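# Seat the held peg in the plate's hole

## Task

The left gripper already grips a peg hovering a little above a plate, near the plate's hole. Lower the peg into that hole until it sits on the hole's floor. Do not force or wedge it: excessive pushing or jamming ends the attempt. The peg must still be seated once the robot lets go and the scene is ended.

## Robot and tools

Robot: two yam_ultra arms, left_arm and right_arm, each with six revolute joints and a two-finger parallel gripper. Calibrated bases: left_arm at (-0.002, +0.321, -0.001) m, right_arm at (0, -0.302, +0.004) m. The left gripper holds the peg; the right arm can normally stay still.

Frame: everything is in the scene frame. Origin at table-top height, halfway between the nominal bases; +x points away from the robot over the table, +y toward left_arm, +z up. Image left/right does not match arm names. Positions are metres, orientations quaternions in w,x,y,z order. end_effector_position is the spot between the finger pads, roughly 1 cm back from the tips; the fingers extend along the gripper's +z axis and separate along its y axis. Reported poses can be off by a few cm, and a resting gripper may sit a centimetre or so away from its command even in free air.

execute_actions(actions, cameras): actions is a list of actions; each action is a table of at most 15 rows, and each row is applied for one 1/30 s step (an action lasts 15 steps, 0.5 s; a short table repeats its final row). Every row has 14 numbers in [-1, 1]: left_arm dx, dy, dz, rx, ry, rz, opening, then right_arm in the same order. dx..rz are offsets along the scene axes from that arm's Hand target as it was when the action began; every row in an action counts from that same start, but the next action starts from the new Hand target, so a repeated offset keeps adding. Scale: 1.0 = 0.6 m for dx, dy, dz and 180 degrees for the rotation vector rx, ry, rz (rotation is about the Hand target point). Opening is absolute, not an offset: +1 fully open (0.094 m), -1 closed. Six zeros re-request the current Hand target. An empty actions list only reports state. cameras chooses images (omitted/null/["all"] = all, [] = none).

move(target, speed, blend, opening_speed, blocking, cameras): target is one 14-number row in the same layout, or a list of up to 15 such rows, every row an offset from the Hand targets at the move's start (not from the previous row). speed is the path's top speed in m/s, 0.002 to 2.9, default 0.25 (turning up to twice that in rad/s); one value or one per target. blend (metres) rounds corners between listed targets. opening_speed (at least 0.2 per second on the -1..+1 scale) ramps finger changes. blocking=false returns after 0.5 s while the move continues. Moves last at least 0.5 s and at most 10 s and do not avoid obstacles. The result adds a move: line giving the ending (done, off_target, moving, held, fault) and any limits (limits=paced: the sent pose was clipped; limits=held: a check withheld steps). done means at rest within 10 mm and 2 degrees of the target; neither done nor off_target tells you about contact.

wait(seconds 0 to 10) lets time pass with commands held. stop brakes a running move. zoom_image(camera, region) enlarges part of cam_left_wrist or cam_right_wrist's latest image; region is [x0, y0, x1, y1] pixels, at most 504 by 504. read_manual gives licence texts only. finished_scene(scene=1) ends the scene for good.

Results: each arm's end_effector_position and end_effector_quat_wxyz, Hand target (the last command after clipping; the next offsets count from it), Tool commands, grip_measured (opening on the -1..+1 scale; reads a little wider or narrower than the true part), grip_effort_nm (gripper motor effort, negative = closing, not a pad force), Joint positions (last entry = finger opening in metres), Joint velocities ("within noise" means at rest), Joint torques (include arm weight; joints 1 to 3 wrap at ±28 N m). MOTOR HOT appears at 75 °C; an OVER-TEMPERATURE FAULT at 90 °C folds that arm away and disables it. Both cameras are 896x504.

Control notes: orientation commands are clipped to 40 degrees from the current measured orientation each step. If a gripper stops short of its target, the next action (even zeros) asks again; if still short, command the remaining gap as an offset. Very small moves may not start. A blocked arm keeps pressing until you command its target back to where the gripper actually is or beyond. Simulation time runs while you think; idle arms hold their last command.

What to avoid: an opening of 0 is half open, not "unchanged" — always resend the left gripper's current closed command so the peg is not released early, and never send a high opening while lowering. Insert slowly (a few mm per action or low speed); impact and pressing both grow with speed and with how far the target lies below the contact point. Align the peg over the hole using the wrist cameras before descending, and if it catches, back up and re-centre rather than push harder. Stop descending once the peg rests on the bottom and relieve any push before opening. Keep grippers away from their own base, from the other arm, and from the bar, plate and rail near the bases. Never let the peg or plate leave the table; something may occasionally nudge loose objects.

Each tool is called after "Call:" as name(argument=value, ...) on one line, values as JSON.

## Session

Call:
execute_actions(actions=[])

Scene clock: 0.00 s.
left_arm: end_effector_position=(+0.2786, +0.1627, +0.1127) grip_measured=-0.086 grip_effort_nm=n/a end_effector_quat_wxyz=(+0.007, +0.864, +0.503, -0.022) | right_arm: end_effector_position=(+0.3987, -0.3076, +0.3943) grip_measured=+1.000 grip_effort_nm=n/a end_effector_quat_wxyz=(+0.692, +0.006, +0.722, -0.006)
Joint positions: left_arm=[-0.517 1.76 1.472 -1.284 0.017 1.572 0.043] | right_arm=[0 1.047 1.047 0 0 0 0.094]
Joint velocities: within noise
Joint torques (N m): no reading
Motor temperatures (°C): left_arm=[29 36 32 36 29 27 30] | right_arm=[27 36 33 36 27 28 27]
Heat: left arm: 36 °C; right arm: 36 °C.
Hand target: left_arm +0.2795, +0.1597, +0.1222; +0.020, +0.865, +0.501, -0.019 | right_arm +0.3953, -0.3075, +0.3984; +0.694, +0.006, +0.720, -0.006
Tool commands: left_gripper/opening=-1.0 right_gripper/opening=+1.0

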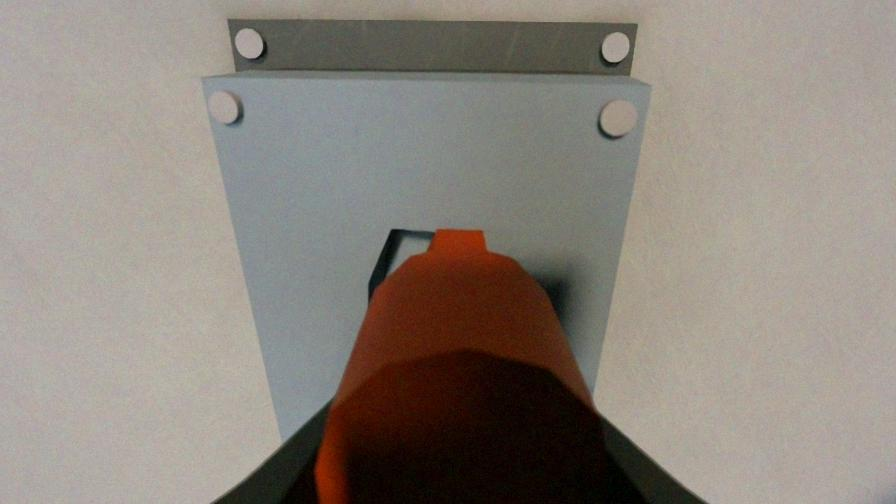

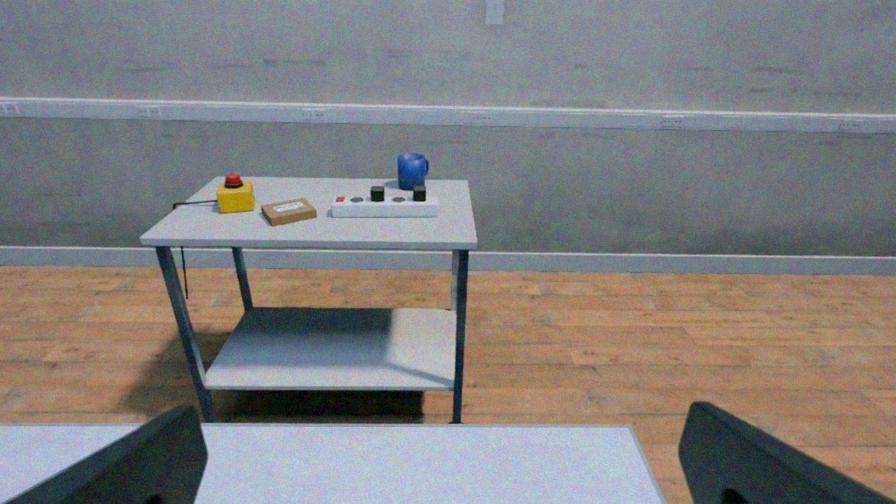

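Call:
zoom_image(camera="cam_left_wrist", region=[300, 180, 640, 400])

Call:
zoom_image(camera="cam_left_wrist", region=[200, 0, 700, 504])

Scaled by 1.482 from the camera's 896x504 image, which has a finer 1280x720 frame.

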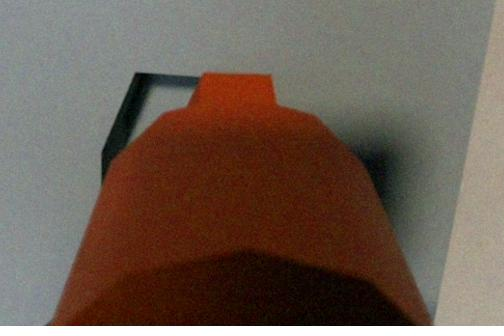

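Scaled by 1.000.

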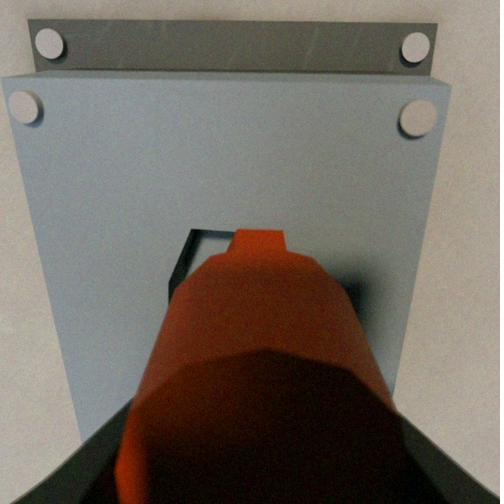

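Call:
move(target=[0.0493, 0.0869, 0.0667, 0, 0, 0, -1, -0.0995, 0.4525, -0.4763, -0.0144, 0.0108, 0.5888, 1], speed=0.35)

Scene clock: 122.87 s.
left_arm: end_effector_position=(+0.3062, +0.2137, +0.1541) grip_measured=-0.085 grip_effort_nm=-0.994 end_effector_quat_wxyz=(+0.012, +0.864, +0.503, -0.018) | right_arm: end_effector_position=(+0.3354, -0.0379, +0.1074) grip_measured=+1.000 grip_effort_nm=-0.017 end_effector_quat_wxyz=(-0.441, +0.552, -0.459, -0.539)
Joint positions: left_arm=[-0.34 1.767 1.65 -1.444 0.017 1.748 0.043] | right_arm=[0.255 2.066 1.022 0.359 -1.509 -0.718 0.094]
Joint velocities: within noise
Joint torques (N m): left_arm=[0.23 -7.5 8.34 -0.01 0.13 0.09] | right_arm=[0.43 -10 7.54 0.79 -0.52 -0.12]
Motor temperatures (°C): left_arm=[28 39 33 32 28 26 32] | right_arm=[27 35 34 41 26 27 27]
Heat: left arm: 39 °C; right arm: 41 °C.
Hand target: left_arm +0.3091, +0.2118, +0.1623; +0.020, +0.865, +0.501, -0.019 | right_arm +0.3358, -0.0360, +0.1128; -0.412, +0.585, -0.447, -0.536
Off the commanded pose: left_arm 0.009 m, 1 deg | right_arm 0.006 m, 5 deg.
move: off_target (right_arm)
camera_calibration:
cam_left_wrist: T_world_to_cam=[[-0.877909, 0.478099, -0.0263957, 0.173887], [0.433647, 0.81724, 0.379566, -0.327743], [0.203041, 0.321778, -0.924788, 0.0987888], [0, 0, 0, 1]] pos_world=[0.274723, 0.152921, 0.220349]
cam_right_wrist: T_world_to_cam=[[0.985438, 0.170035, 0.000752992, -0.322717], [0.0691042, -0.396439, -0.915457, 0.104418], [-0.155361, 0.902177, -0.402416, 0.214209], [0, 0, 0, 1]] pos_world=[0.344081, -0.0969854, 0.182035]

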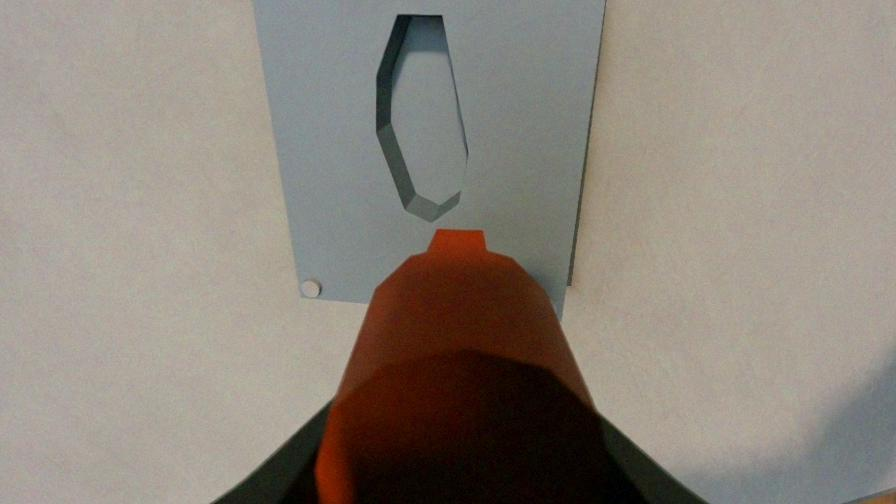

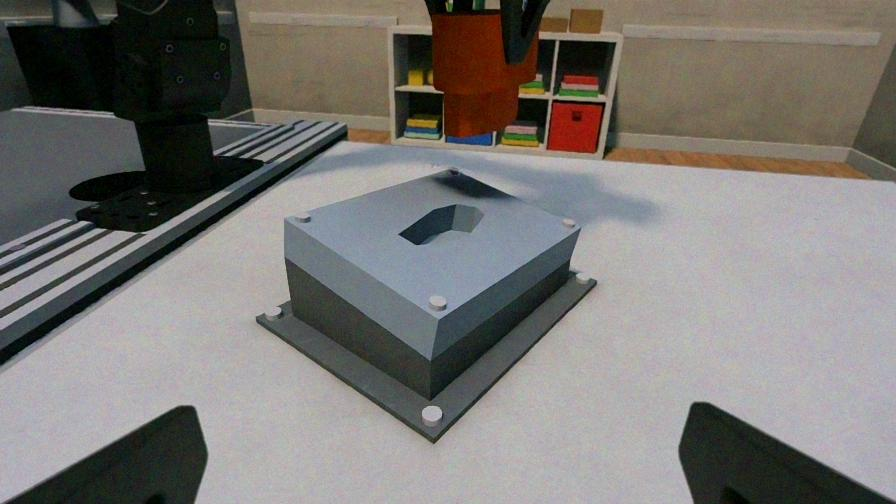

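Call:
zoom_image(camera="cam_left_wrist", region=[320, 0, 600, 320])

Call:
zoom_image(camera="cam_right_wrist", region=[400, 0, 580, 150])

Call:
zoom_image(camera="cam_right_wrist", region=[240, 150, 620, 450])

Scaled by 1.575 from the camera's 896x504 image, which has a finer 1280x720 frame.

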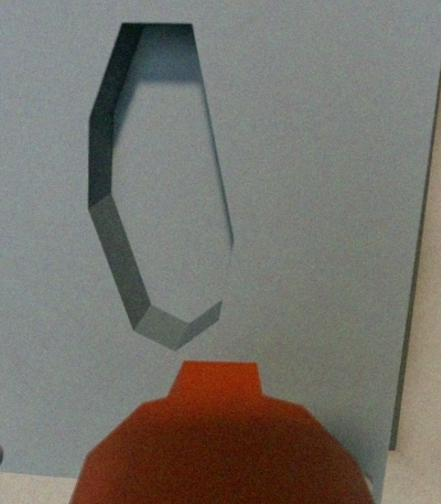

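Scaled by 2.800 from the camera's 896x504 image, which has a finer 1280x720 frame.

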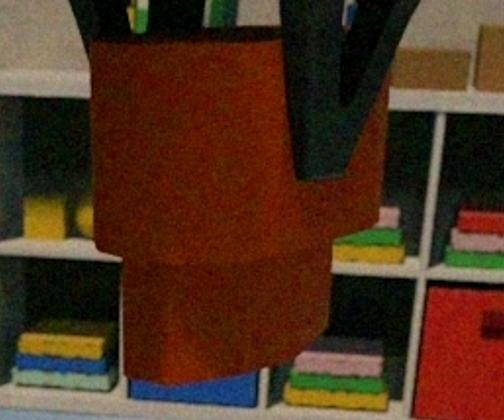

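Scaled by 1.326 from the camera's 896x504 image, which has a finer 1280x720 frame.

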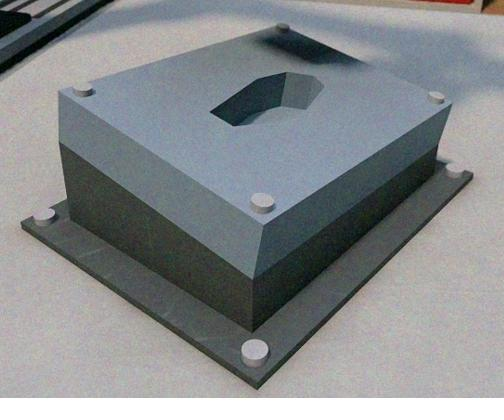

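Call:
zoom_image(camera="cam_right_wrist", region=[250, 190, 430, 340])

Call:
zoom_image(camera="cam_right_wrist", region=[380, 150, 610, 300])

Call:
zoom_image(camera="cam_right_wrist", region=[380, 280, 500, 450])

Scaled by 2.800 from the camera's 896x504 image, which has a finer 1280x720 frame.

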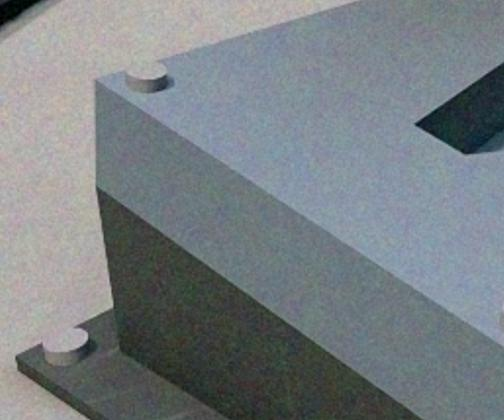

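Scaled by 2.191 from the camera's 896x504 image, which has a finer 1280x720 frame.

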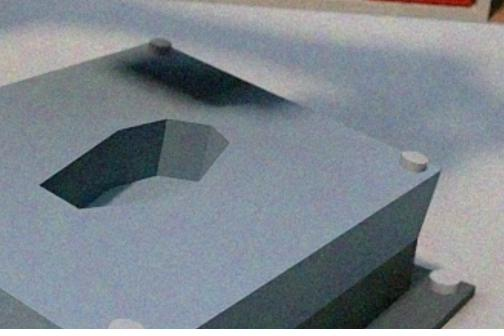

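Scaled by 2.965 from the camera's 896x504 image, which has a finer 1280x720 frame.

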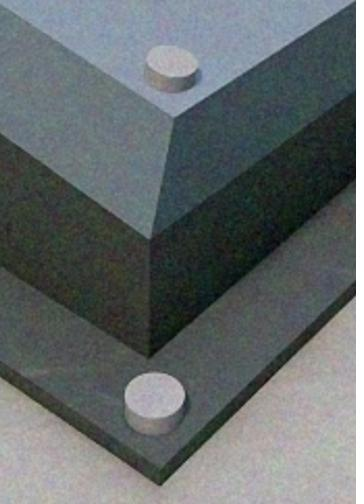

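Call:
zoom_image(camera="cam_right_wrist", region=[390, 195, 494, 255])

Call:
zoom_image(camera="cam_right_wrist", region=[425, 60, 545, 145])

Call:
zoom_image(camera="cam_left_wrist", region=[360, 0, 500, 130])

Call:
zoom_image(camera="cam_left_wrist", region=[360, 110, 520, 270])

Scaled by 4.846 from the camera's 896x504 image, which has a finer 1280x720 frame.

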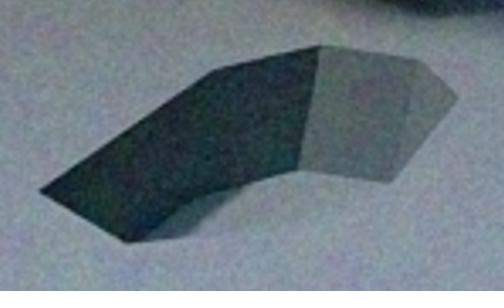

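Scaled by 4.200 from the camera's 896x504 image, which has a finer 1280x720 frame.

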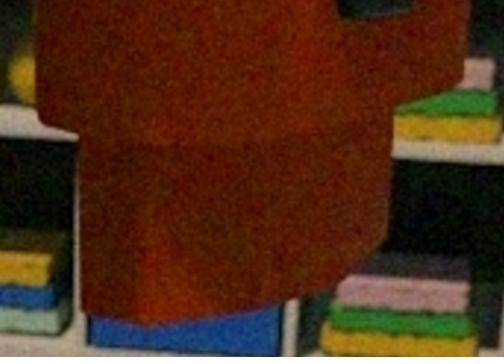

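Scaled by 3.600 from the camera's 896x504 image, which has a finer 1280x720 frame.

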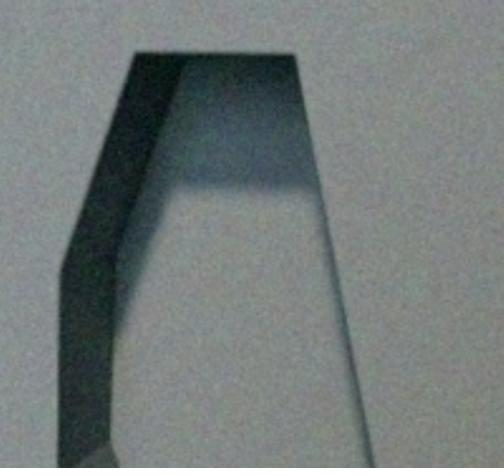

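Scaled by 3.150 from the camera's 896x504 image, which has a finer 1280x720 frame.

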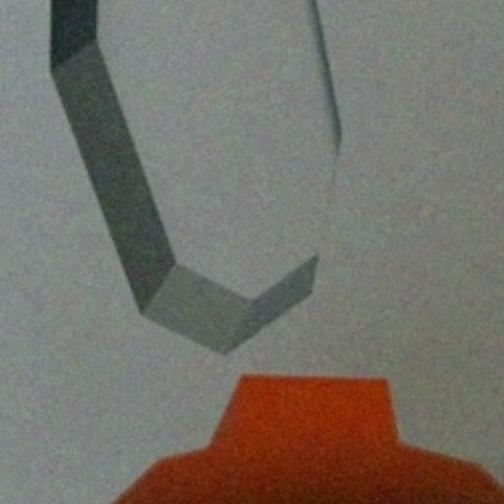

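Call:
zoom_image(camera="cam_left_wrist", region=[300, 220, 460, 504])

Call:
zoom_image(camera="cam_left_wrist", region=[450, 220, 620, 504])

Scaled by 1.775 from the camera's 896x504 image, which has a finer 1280x720 frame.

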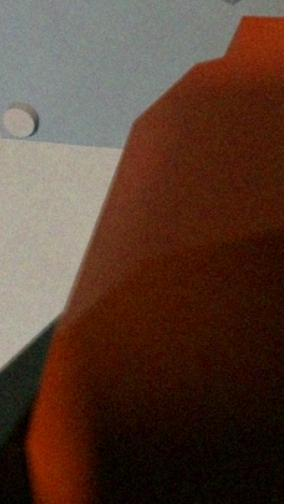

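Scaled by 1.775 from the camera's 896x504 image, which has a finer 1280x720 frame.

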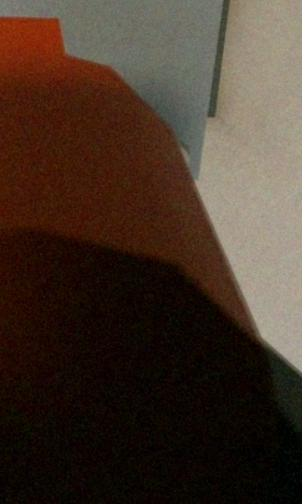

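Call:
move(target=[-0.006, -0.1022, -0.0482, 0.0376, 0.0526, -0.0028, -1, 0, 0, 0, 0, 0, 0, 1], speed=0.15)

Call:
zoom_image(camera="cam_right_wrist", region=[380, 100, 600, 300])

Call:
zoom_image(camera="cam_left_wrist", region=[320, 130, 560, 330])

Scene clock: 393.13 s.
left_arm: end_effector_position=(+0.3038, +0.1539, +0.1247) grip_measured=-0.085 grip_effort_nm=-0.994 end_effector_quat_wxyz=(-0.057, +0.863, +0.499, -0.051) | right_arm: end_effector_position=(+0.3348, -0.0382, +0.1041) grip_measured=+1.000 grip_effort_nm=-0.017 end_effector_quat_wxyz=(-0.432, +0.557, -0.466, -0.535)
Joint positions: left_arm=[-0.512 2.003 1.831 -1.539 0.001 1.58 0.043] | right_arm=[0.255 2.066 1.092 0.044 -1.493 -0.953 0.094]
Joint velocities: within noise
Joint torques (N m): left_arm=[-0.42 -9.58 8.35 -0.4 0.04 -0.05] | right_arm=[0.5 -10.82 7.68 0.61 -0.59 -0.11]
Motor temperatures (°C): left_arm=[27 37 34 28 27 26 32] | right_arm=[26 38 34 33 26 27 27]
Heat: left arm: 37 °C; right arm: 38 °C.
Hand target: left_arm +0.3054, +0.1504, +0.1334; -0.072, +0.862, +0.497, -0.060 | right_arm +0.3358, -0.0360, +0.1128; -0.412, +0.585, -0.448, -0.536
Off the commanded pose: left_arm 0.009 m, 2 deg | right_arm 0.009 m, 5 deg.
joint sent to its limit (left arm) — joint 4 (wrist pitch), lower limit. The joint targets are off in orientation, not in position.
move: off_target (right_arm)
camera_calibration:
cam_left_wrist: T_world_to_cam=[[-0.867408, 0.481369, 0.126044, 0.177006], [0.489415, 0.779575, 0.390815, -0.27926], [0.0898654, 0.400684, -0.911799, 0.1119], [0, 0, 0, 1]] pos_world=[0.280155, 0.0876622, 0.188859]
cam_right_wrist: T_world_to_cam=[[0.985091, 0.171842, -0.00813801, -0.320996], [0.0655712, -0.418782, -0.905716, 0.100565], [-0.159048, 0.891679, -0.423807, 0.216133], [0, 0, 0, 1]] pos_world=[0.343991, -0.0954457, 0.180069]

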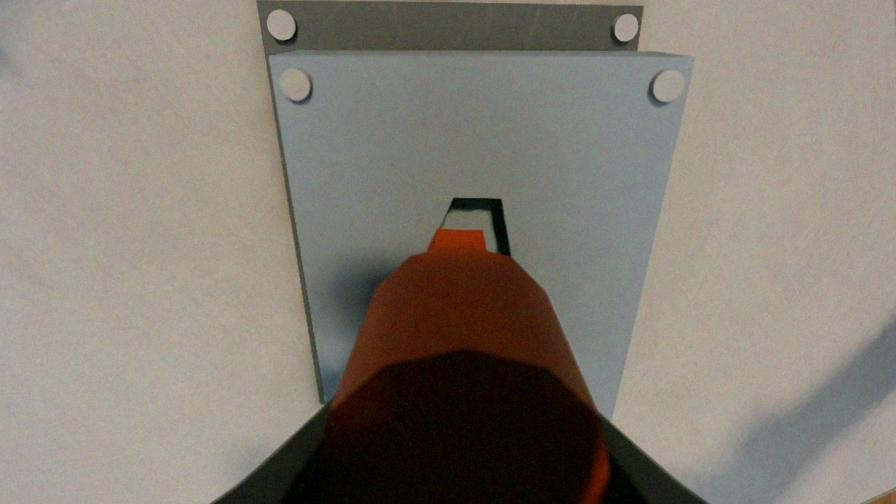

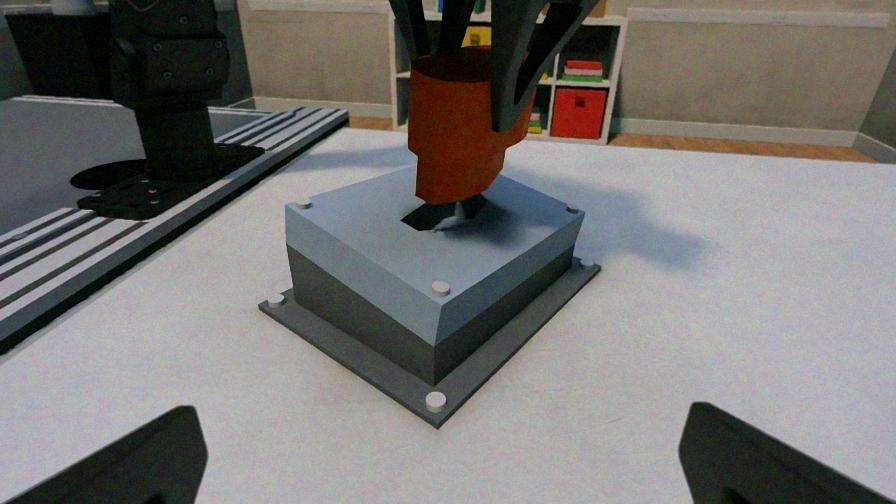

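Scaled by 2.291 from the camera's 896x504 image, which has a finer 1280x720 frame.

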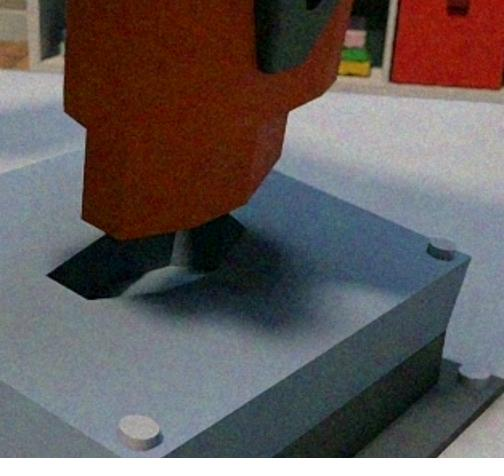

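Scaled by 2.100 from the camera's 896x504 image, which has a finer 1280x720 frame.

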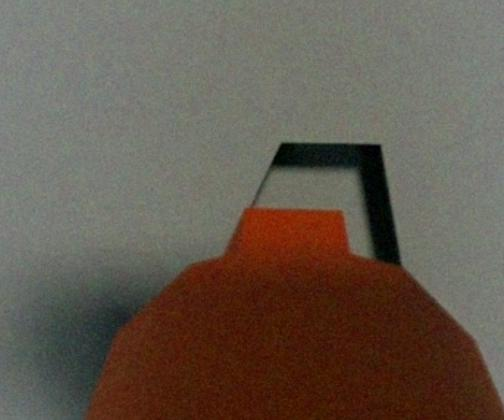

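Call:
zoom_image(camera="cam_right_wrist", region=[395, 140, 515, 240])

Call:
zoom_image(camera="cam_left_wrist", region=[410, 180, 530, 280])

Call:
zoom_image(camera="cam_right_wrist", region=[390, 0, 600, 210])

Scaled by 4.200 from the camera's 896x504 image, which has a finer 1280x720 frame.

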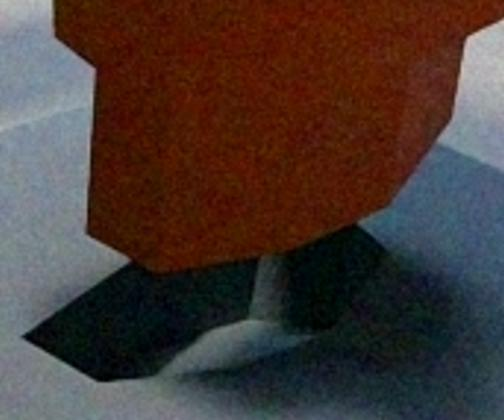

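Scaled by 4.200 from the camera's 896x504 image, which has a finer 1280x720 frame.

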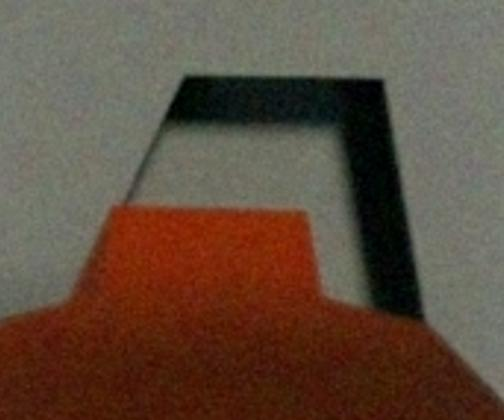

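Scaled by 2.400 from the camera's 896x504 image, which has a finer 1280x720 frame.

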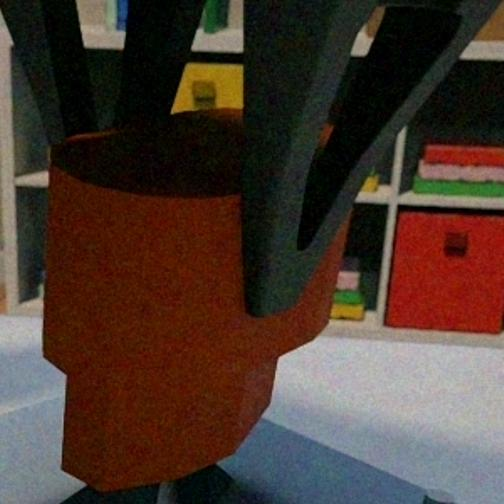

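Call:
zoom_image(camera="cam_right_wrist", region=[270, 190, 350, 320])

Call:
zoom_image(camera="cam_right_wrist", region=[400, 280, 480, 400])

Call:
zoom_image(camera="cam_right_wrist", region=[540, 190, 610, 290])

Scaled by 3.877 from the camera's 896x504 image, which has a finer 1280x720 frame.

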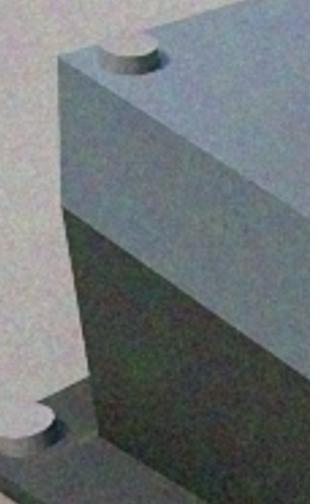

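Scaled by 4.200 from the camera's 896x504 image, which has a finer 1280x720 frame.

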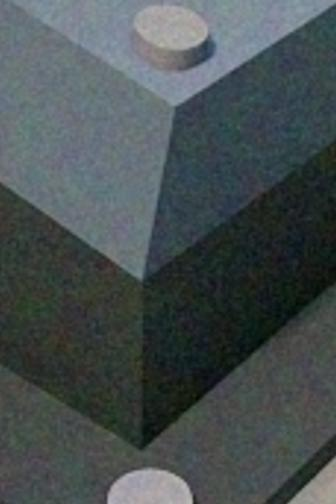

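Scaled by 5.040 from the camera's 896x504 image, which has a finer 1280x720 frame.

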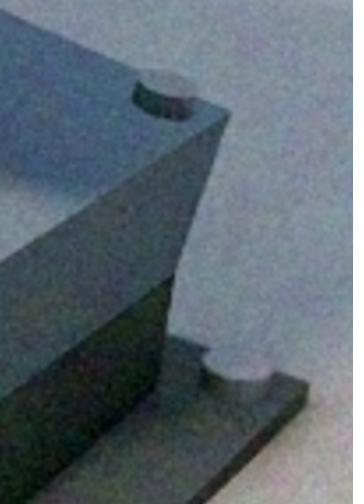

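Call:
zoom_image(camera="cam_left_wrist", region=[240, 0, 480, 130])

Call:
zoom_image(camera="cam_left_wrist", region=[480, 0, 720, 130])

Call:
zoom_image(camera="cam_left_wrist", region=[260, 330, 400, 430])

Call:
zoom_image(camera="cam_left_wrist", region=[580, 330, 720, 450])

Scaled by 2.100 from the camera's 896x504 image, which has a finer 1280x720 frame.

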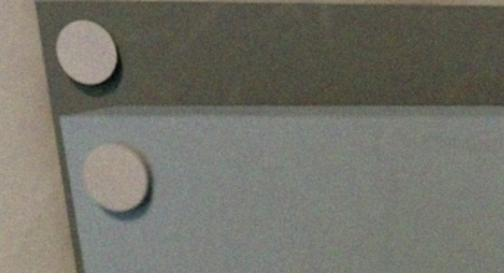

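Scaled by 2.100 from the camera's 896x504 image, which has a finer 1280x720 frame.

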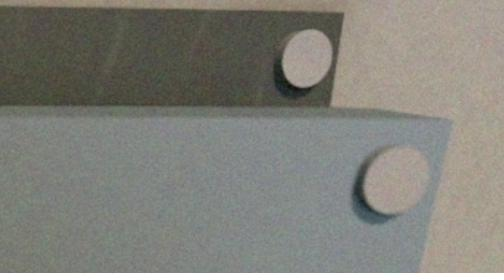

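Scaled by 3.600 from the camera's 896x504 image, which has a finer 1280x720 frame.

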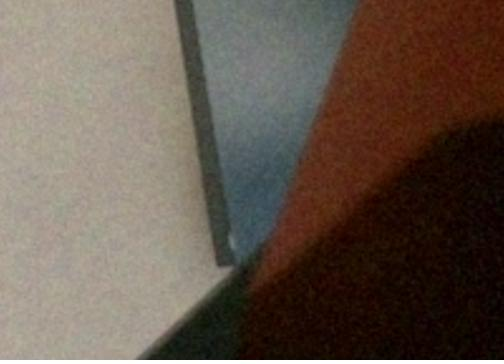

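Scaled by 3.600 from the camera's 896x504 image, which has a finer 1280x720 frame.

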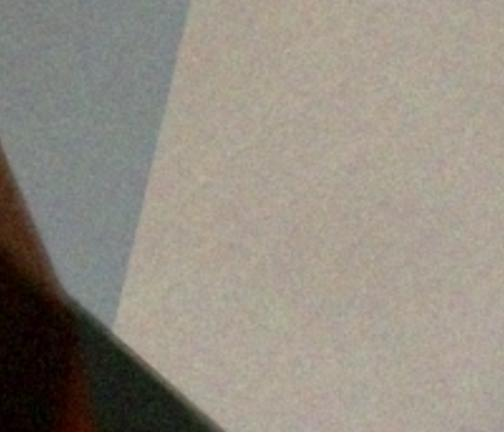

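Call:
move(target=[-0.0087, 0.0085, -0.0165, -0.0295, 0.0010, 0.0044, -1.0, 0, 0, 0, 0, 0, 0, 1.0], speed=0.08)

Scene clock: 715.40 s.
left_arm: end_effector_position=(+0.3031, +0.1566, +0.1182) grip_measured=-0.085 grip_effort_nm=-0.994 end_effector_quat_wxyz=(-0.043, +0.860, +0.502, -0.082) | right_arm: end_effector_position=(+0.3350, -0.0387, +0.1136) grip_measured=+1.000 grip_effort_nm=-0.012 end_effector_quat_wxyz=(-0.427, +0.576, -0.460, -0.523)
Joint positions: left_arm=[-0.473 2.003 1.802 -1.521 0.064 1.615 0.043] | right_arm=[0.255 2.077 1.243 -0.44 -1.469 -1.324 0.094]
Joint velocities: within noise
Joint torques (N m): left_arm=[0.17 -12.01 4.33 -0.1 0.21 0.08] | right_arm=[0.57 -8.62 7.95 0.23 -0.71 -0.13]
Motor temperatures (°C): left_arm=[26 39 35 26 27 26 32] | right_arm=[26 40 33 31 26 27 27]
Heat: left arm: 39 °C; right arm: 40 °C.
Hand target: left_arm +0.3002, +0.1555, +0.1235; -0.032, +0.861, +0.500, -0.085 | right_arm +0.3358, -0.0360, +0.1128; -0.412, +0.585, -0.448, -0.536
Off the commanded pose: left_arm 0.006 m, 1 deg | right_arm 0.003 m, 3 deg.
move: off_target (right_arm)
camera_calibration:
cam_left_wrist: T_world_to_cam=[[-0.868781, 0.476625, 0.13434, 0.176131], [0.492888, 0.806143, 0.327406, -0.276196], [0.0477527, 0.350659, -0.935285, 0.128512], [0, 0, 0, 1]] pos_world=[0.283016, 0.0936411, 0.186962]
cam_right_wrist: T_world_to_cam=[[0.981231, 0.191804, 0.0199395, -0.322197], [0.104555, -0.442281, -0.890761, 0.0933201], [-0.162033, 0.876127, -0.454034, 0.224403], [0, 0, 0, 1]] pos_world=[0.342753, -0.0935333, 0.191437]

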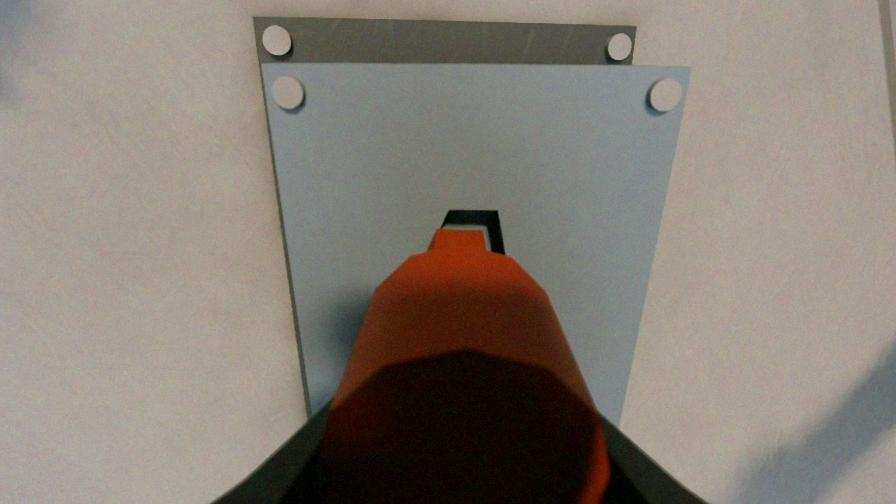

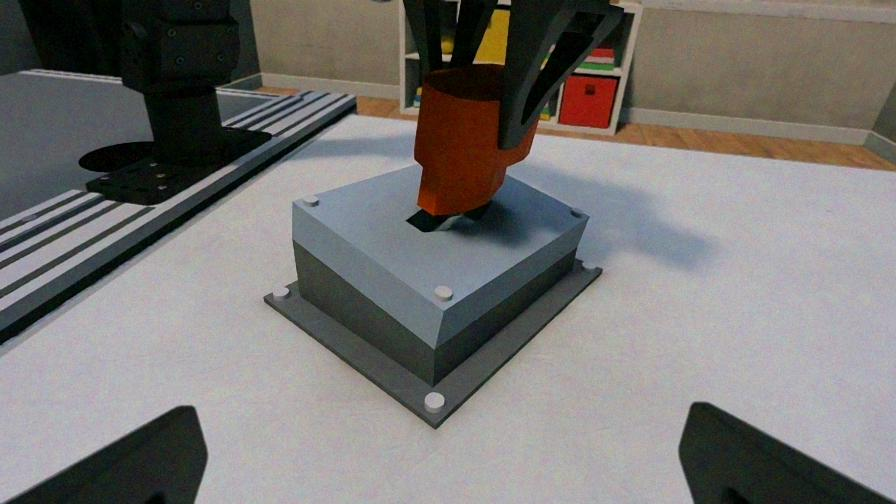

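Call:
zoom_image(camera="cam_left_wrist", region=[400, 190, 540, 270])

Call:
zoom_image(camera="cam_right_wrist", region=[390, 150, 550, 240])

Scaled by 3.600 from the camera's 896x504 image, which has a finer 1280x720 frame.

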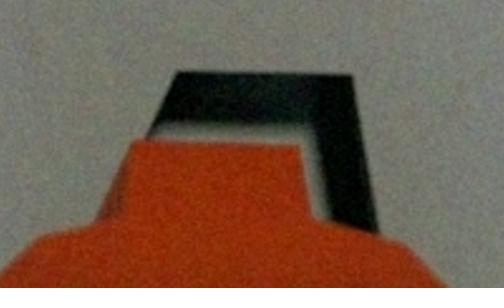

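Scaled by 3.150 from the camera's 896x504 image, which has a finer 1280x720 frame.

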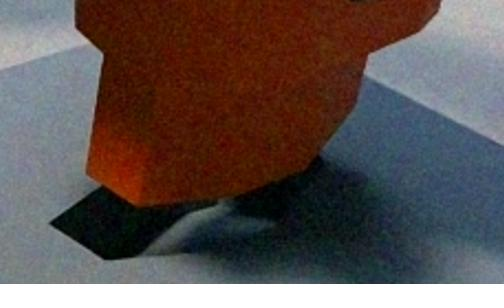

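Call:
zoom_image(camera="cam_left_wrist", region=[240, 10, 400, 100])

Call:
zoom_image(camera="cam_left_wrist", region=[560, 10, 720, 100])

Call:
zoom_image(camera="cam_left_wrist", region=[240, 330, 400, 420])

Call:
zoom_image(camera="cam_left_wrist", region=[560, 350, 720, 440])

Scaled by 3.150 from the camera's 896x504 image, which has a finer 1280x720 frame.

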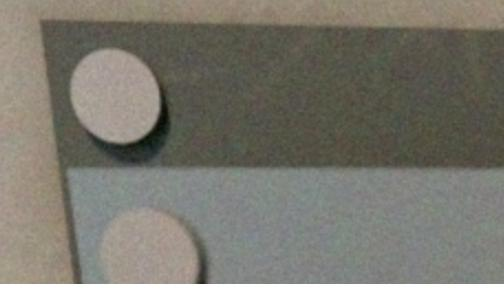

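Scaled by 3.150 from the camera's 896x504 image, which has a finer 1280x720 frame.

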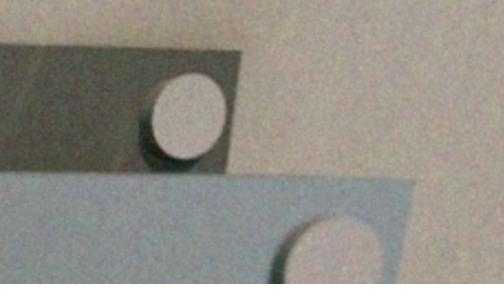

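Scaled by 3.150 from the camera's 896x504 image, which has a finer 1280x720 frame.

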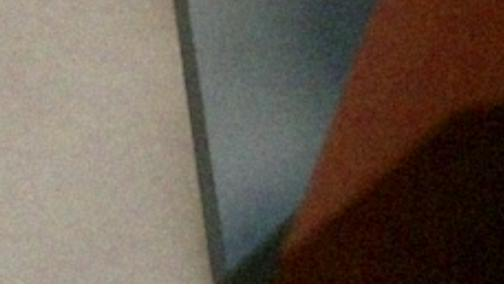

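Scaled by 3.150 from the camera's 896x504 image, which has a finer 1280x720 frame.

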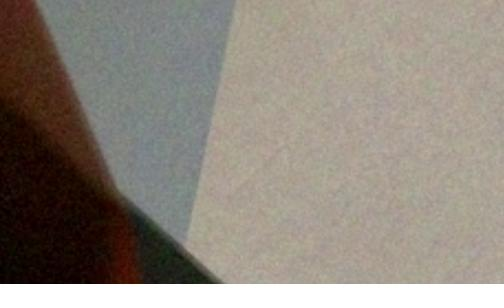

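Call:
zoom_image(camera="cam_left_wrist", region=[250, 50, 330, 410])

Call:
zoom_image(camera="cam_left_wrist", region=[610, 50, 700, 440])

Call:
zoom_image(camera="cam_right_wrist", region=[360, 50, 560, 260])

Scaled by 1.400 from the camera's 896x504 image, which has a finer 1280x720 frame.

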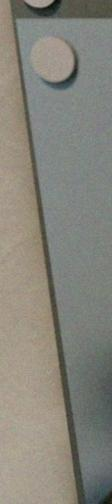

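Scaled by 1.292 from the camera's 896x504 image, which has a finer 1280x720 frame.

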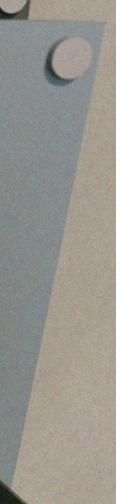

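Scaled by 2.400 from the camera's 896x504 image, which has a finer 1280x720 frame.

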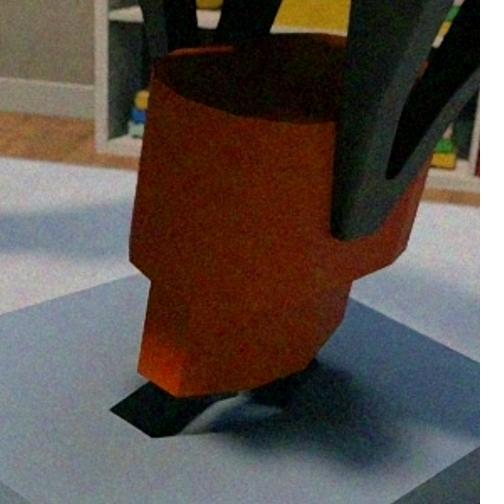

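Call:
zoom_image(camera="cam_left_wrist", region=[240, 50, 320, 95])

Call:
zoom_image(camera="cam_left_wrist", region=[250, 130, 330, 175])

Call:
zoom_image(camera="cam_left_wrist", region=[260, 260, 340, 305])

Call:
zoom_image(camera="cam_left_wrist", region=[270, 370, 350, 415])

Scaled by 6.300 from the camera's 896x504 image, which has a finer 1280x720 frame.

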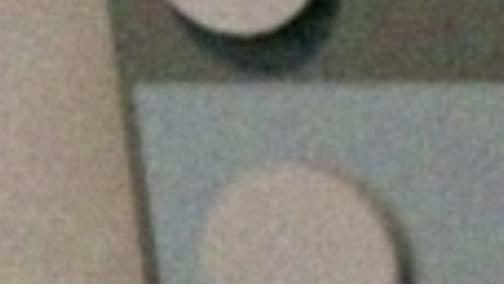

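Scaled by 6.300 from the camera's 896x504 image, which has a finer 1280x720 frame.

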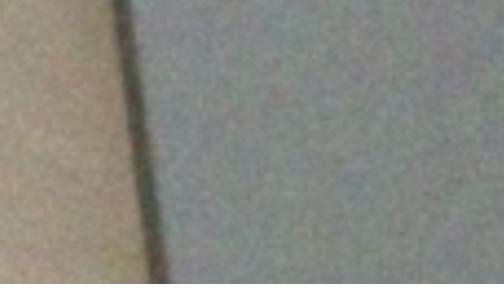

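Scaled by 6.300 from the camera's 896x504 image, which has a finer 1280x720 frame.

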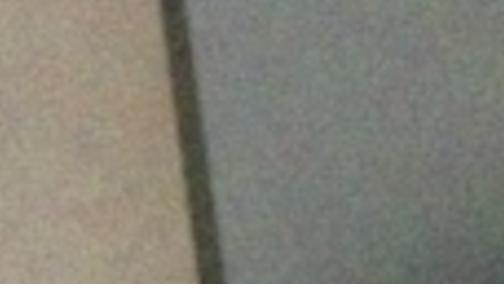

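Scaled by 6.300 from the camera's 896x504 image, which has a finer 1280x720 frame.

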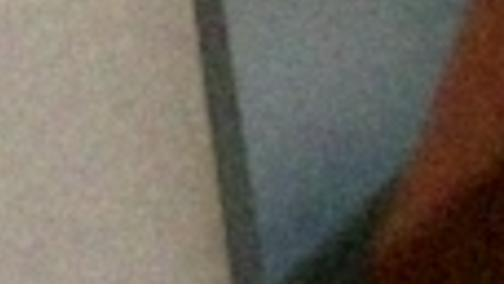

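Call:
zoom_image(camera="cam_right_wrist", region=[400, 155, 496, 209])

Call:
zoom_image(camera="cam_right_wrist", region=[400, 185, 496, 239])

Call:
zoom_image(camera="cam_right_wrist", region=[400, 65, 560, 155])

Call:
zoom_image(camera="cam_right_wrist", region=[450, 130, 546, 184])

Scaled by 5.250 from the camera's 896x504 image, which has a finer 1280x720 frame.

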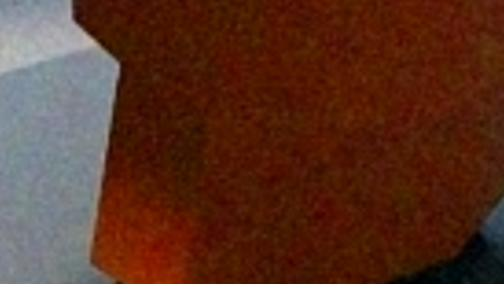

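Scaled by 5.250 from the camera's 896x504 image, which has a finer 1280x720 frame.

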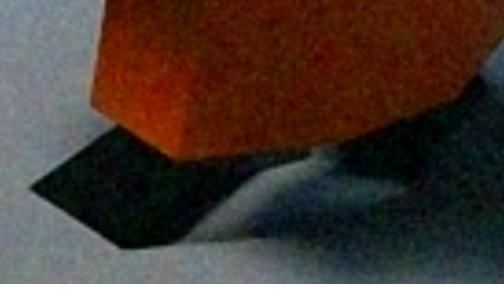

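Scaled by 3.150 from the camera's 896x504 image, which has a finer 1280x720 frame.

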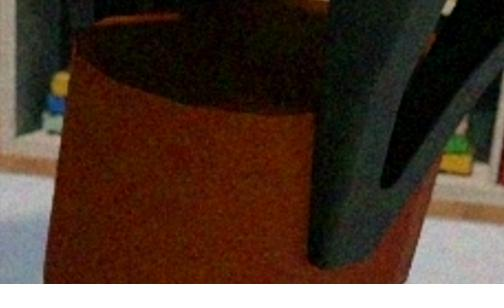

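Scaled by 5.250 from the camera's 896x504 image, which has a finer 1280x720 frame.

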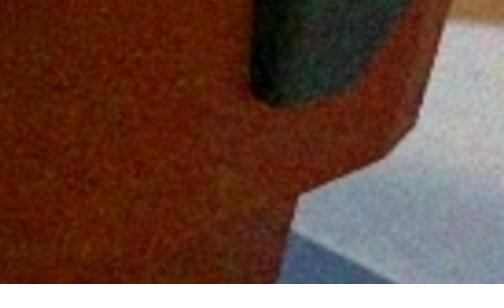

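Call:
zoom_image(camera="cam_left_wrist", region=[410, 205, 510, 261])

Call:
zoom_image(camera="cam_left_wrist", region=[320, 240, 460, 319])

Call:
zoom_image(camera="cam_left_wrist", region=[460, 240, 600, 319])

Scaled by 5.040 from the camera's 896x504 image, which has a finer 1280x720 frame.

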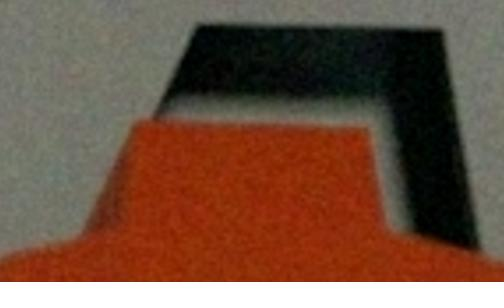

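Scaled by 3.600 from the camera's 896x504 image, which has a finer 1280x720 frame.

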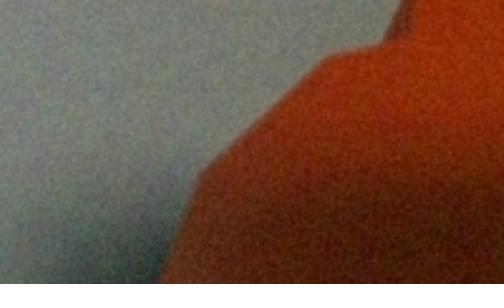

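Scaled by 3.600 from the camera's 896x504 image, which has a finer 1280x720 frame.

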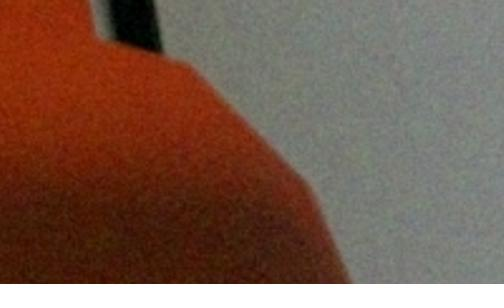

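Call:
move(target=[-0.0047, 0.0030, -0.0092, -0.0089, -0.0013, 0.0017, -1.0, 0, 0, 0, 0, 0, 0, 1.0], speed=0.05)

Call:
zoom_image(camera="cam_left_wrist", region=[410, 205, 510, 261])

Call:
zoom_image(camera="cam_right_wrist", region=[400, 185, 496, 239])

Scene clock: 896.40 s.
left_arm: end_effector_position=(+0.2990, +0.1589, +0.1027) grip_measured=-0.085 grip_effort_nm=-0.994 end_effector_quat_wxyz=(-0.045, +0.858, +0.503, -0.096) | right_arm: end_effector_position=(+0.3348, -0.0389, +0.1129) grip_measured=+1.000 grip_effort_nm=-0.012 end_effector_quat_wxyz=(-0.420, +0.583, -0.459, -0.523)
Joint positions: left_arm=[-0.461 2.003 1.736 -1.474 0.084 1.626 0.043] | right_arm=[0.255 2.111 1.316 -0.638 -1.459 -1.481 0.094]
Joint velocities: within noise
Joint torques (N m): left_arm=[0.18 -14.97 4.3 -0.09 0.28 0.06] | right_arm=[0.58 -8.8 7.95 0.05 -0.76 -0.16]
Motor temperatures (°C): left_arm=[26 42 31 26 27 26 32] | right_arm=[26 40 34 29 27 27 27]
Heat: left arm: 42 °C; right arm: 40 °C.
Hand target: left_arm +0.2974, +0.1574, +0.1179; -0.019, +0.860, +0.501, -0.091 | right_arm +0.3358, -0.0360, +0.1129; -0.412, +0.585, -0.448, -0.536
Off the commanded pose: left_arm 0.015 m, 3 deg | right_arm 0.003 m, 2 deg.
move: off_target (left_arm)
camera_calibration:
cam_left_wrist: T_world_to_cam=[[-0.866755, 0.474831, 0.152551, 0.171307], [0.498266, 0.811185, 0.306119, -0.271082], [0.0216078, 0.341341, -0.939691, 0.123095], [0, 0, 0, 1]] pos_world=[0.280893, 0.096538, 0.172522]
cam_right_wrist: T_world_to_cam=[[0.978252, 0.206624, 0.018148, -0.320114], [0.111775, -0.451437, -0.885274, 0.0892497], [-0.174726, 0.86805, -0.464715, 0.229449], [0, 0, 0, 1]] pos_world=[0.343267, -0.0927395, 0.191448]

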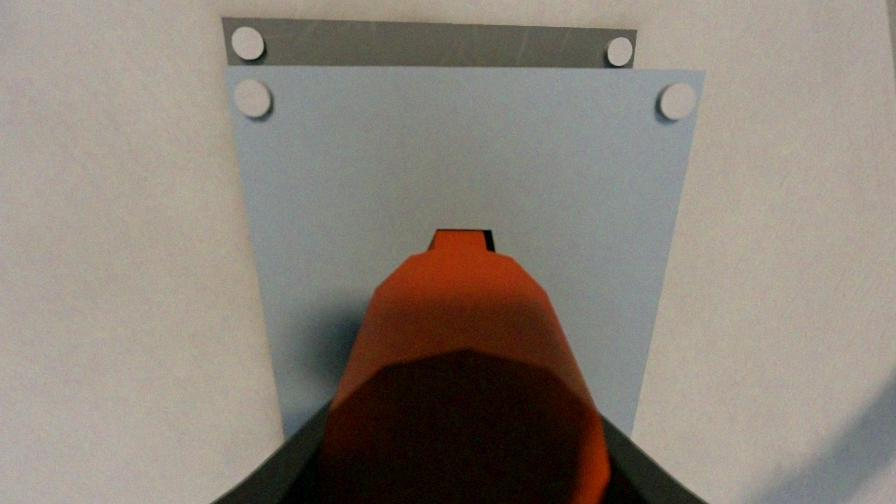

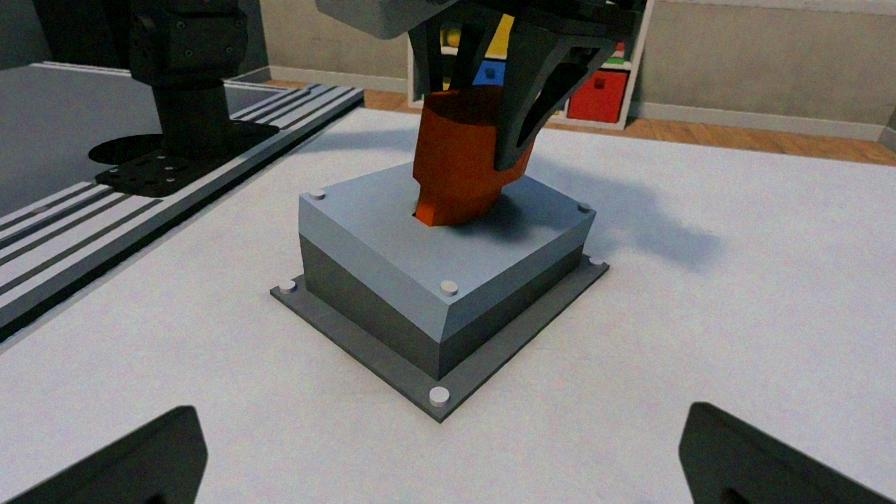

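Scaled by 5.040 from the camera's 896x504 image, which has a finer 1280x720 frame.

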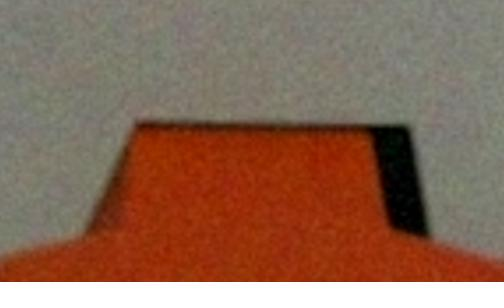

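Scaled by 5.250 from the camera's 896x504 image, which has a finer 1280x720 frame.

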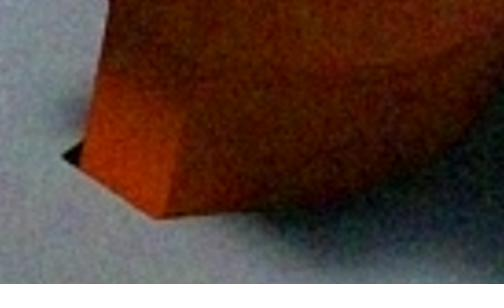

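Call:
zoom_image(camera="cam_right_wrist", region=[404, 196, 468, 232])

Call:
zoom_image(camera="cam_right_wrist", region=[440, 170, 536, 224])

Call:
zoom_image(camera="cam_left_wrist", region=[424, 219, 504, 263])

Scaled by 7.875 from the camera's 896x504 image, which has a finer 1280x720 frame.

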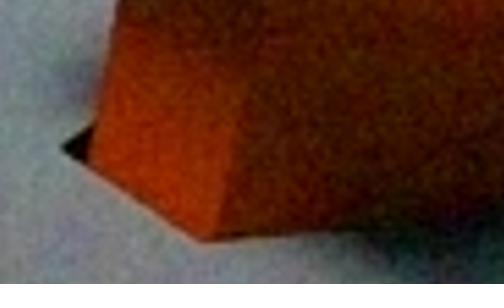

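Scaled by 5.250 from the camera's 896x504 image, which has a finer 1280x720 frame.

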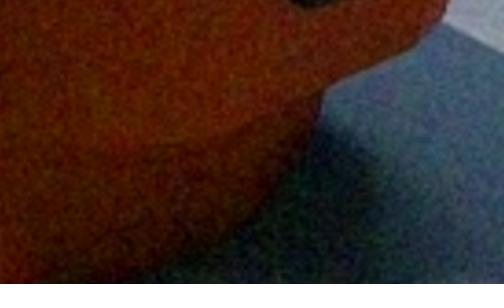

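Scaled by 6.300 from the camera's 896x504 image, which has a finer 1280x720 frame.

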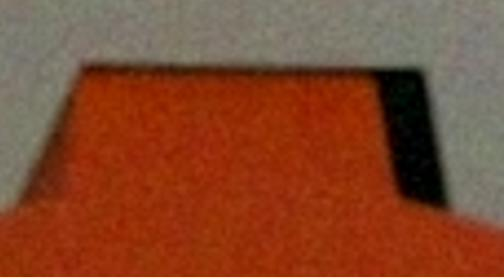

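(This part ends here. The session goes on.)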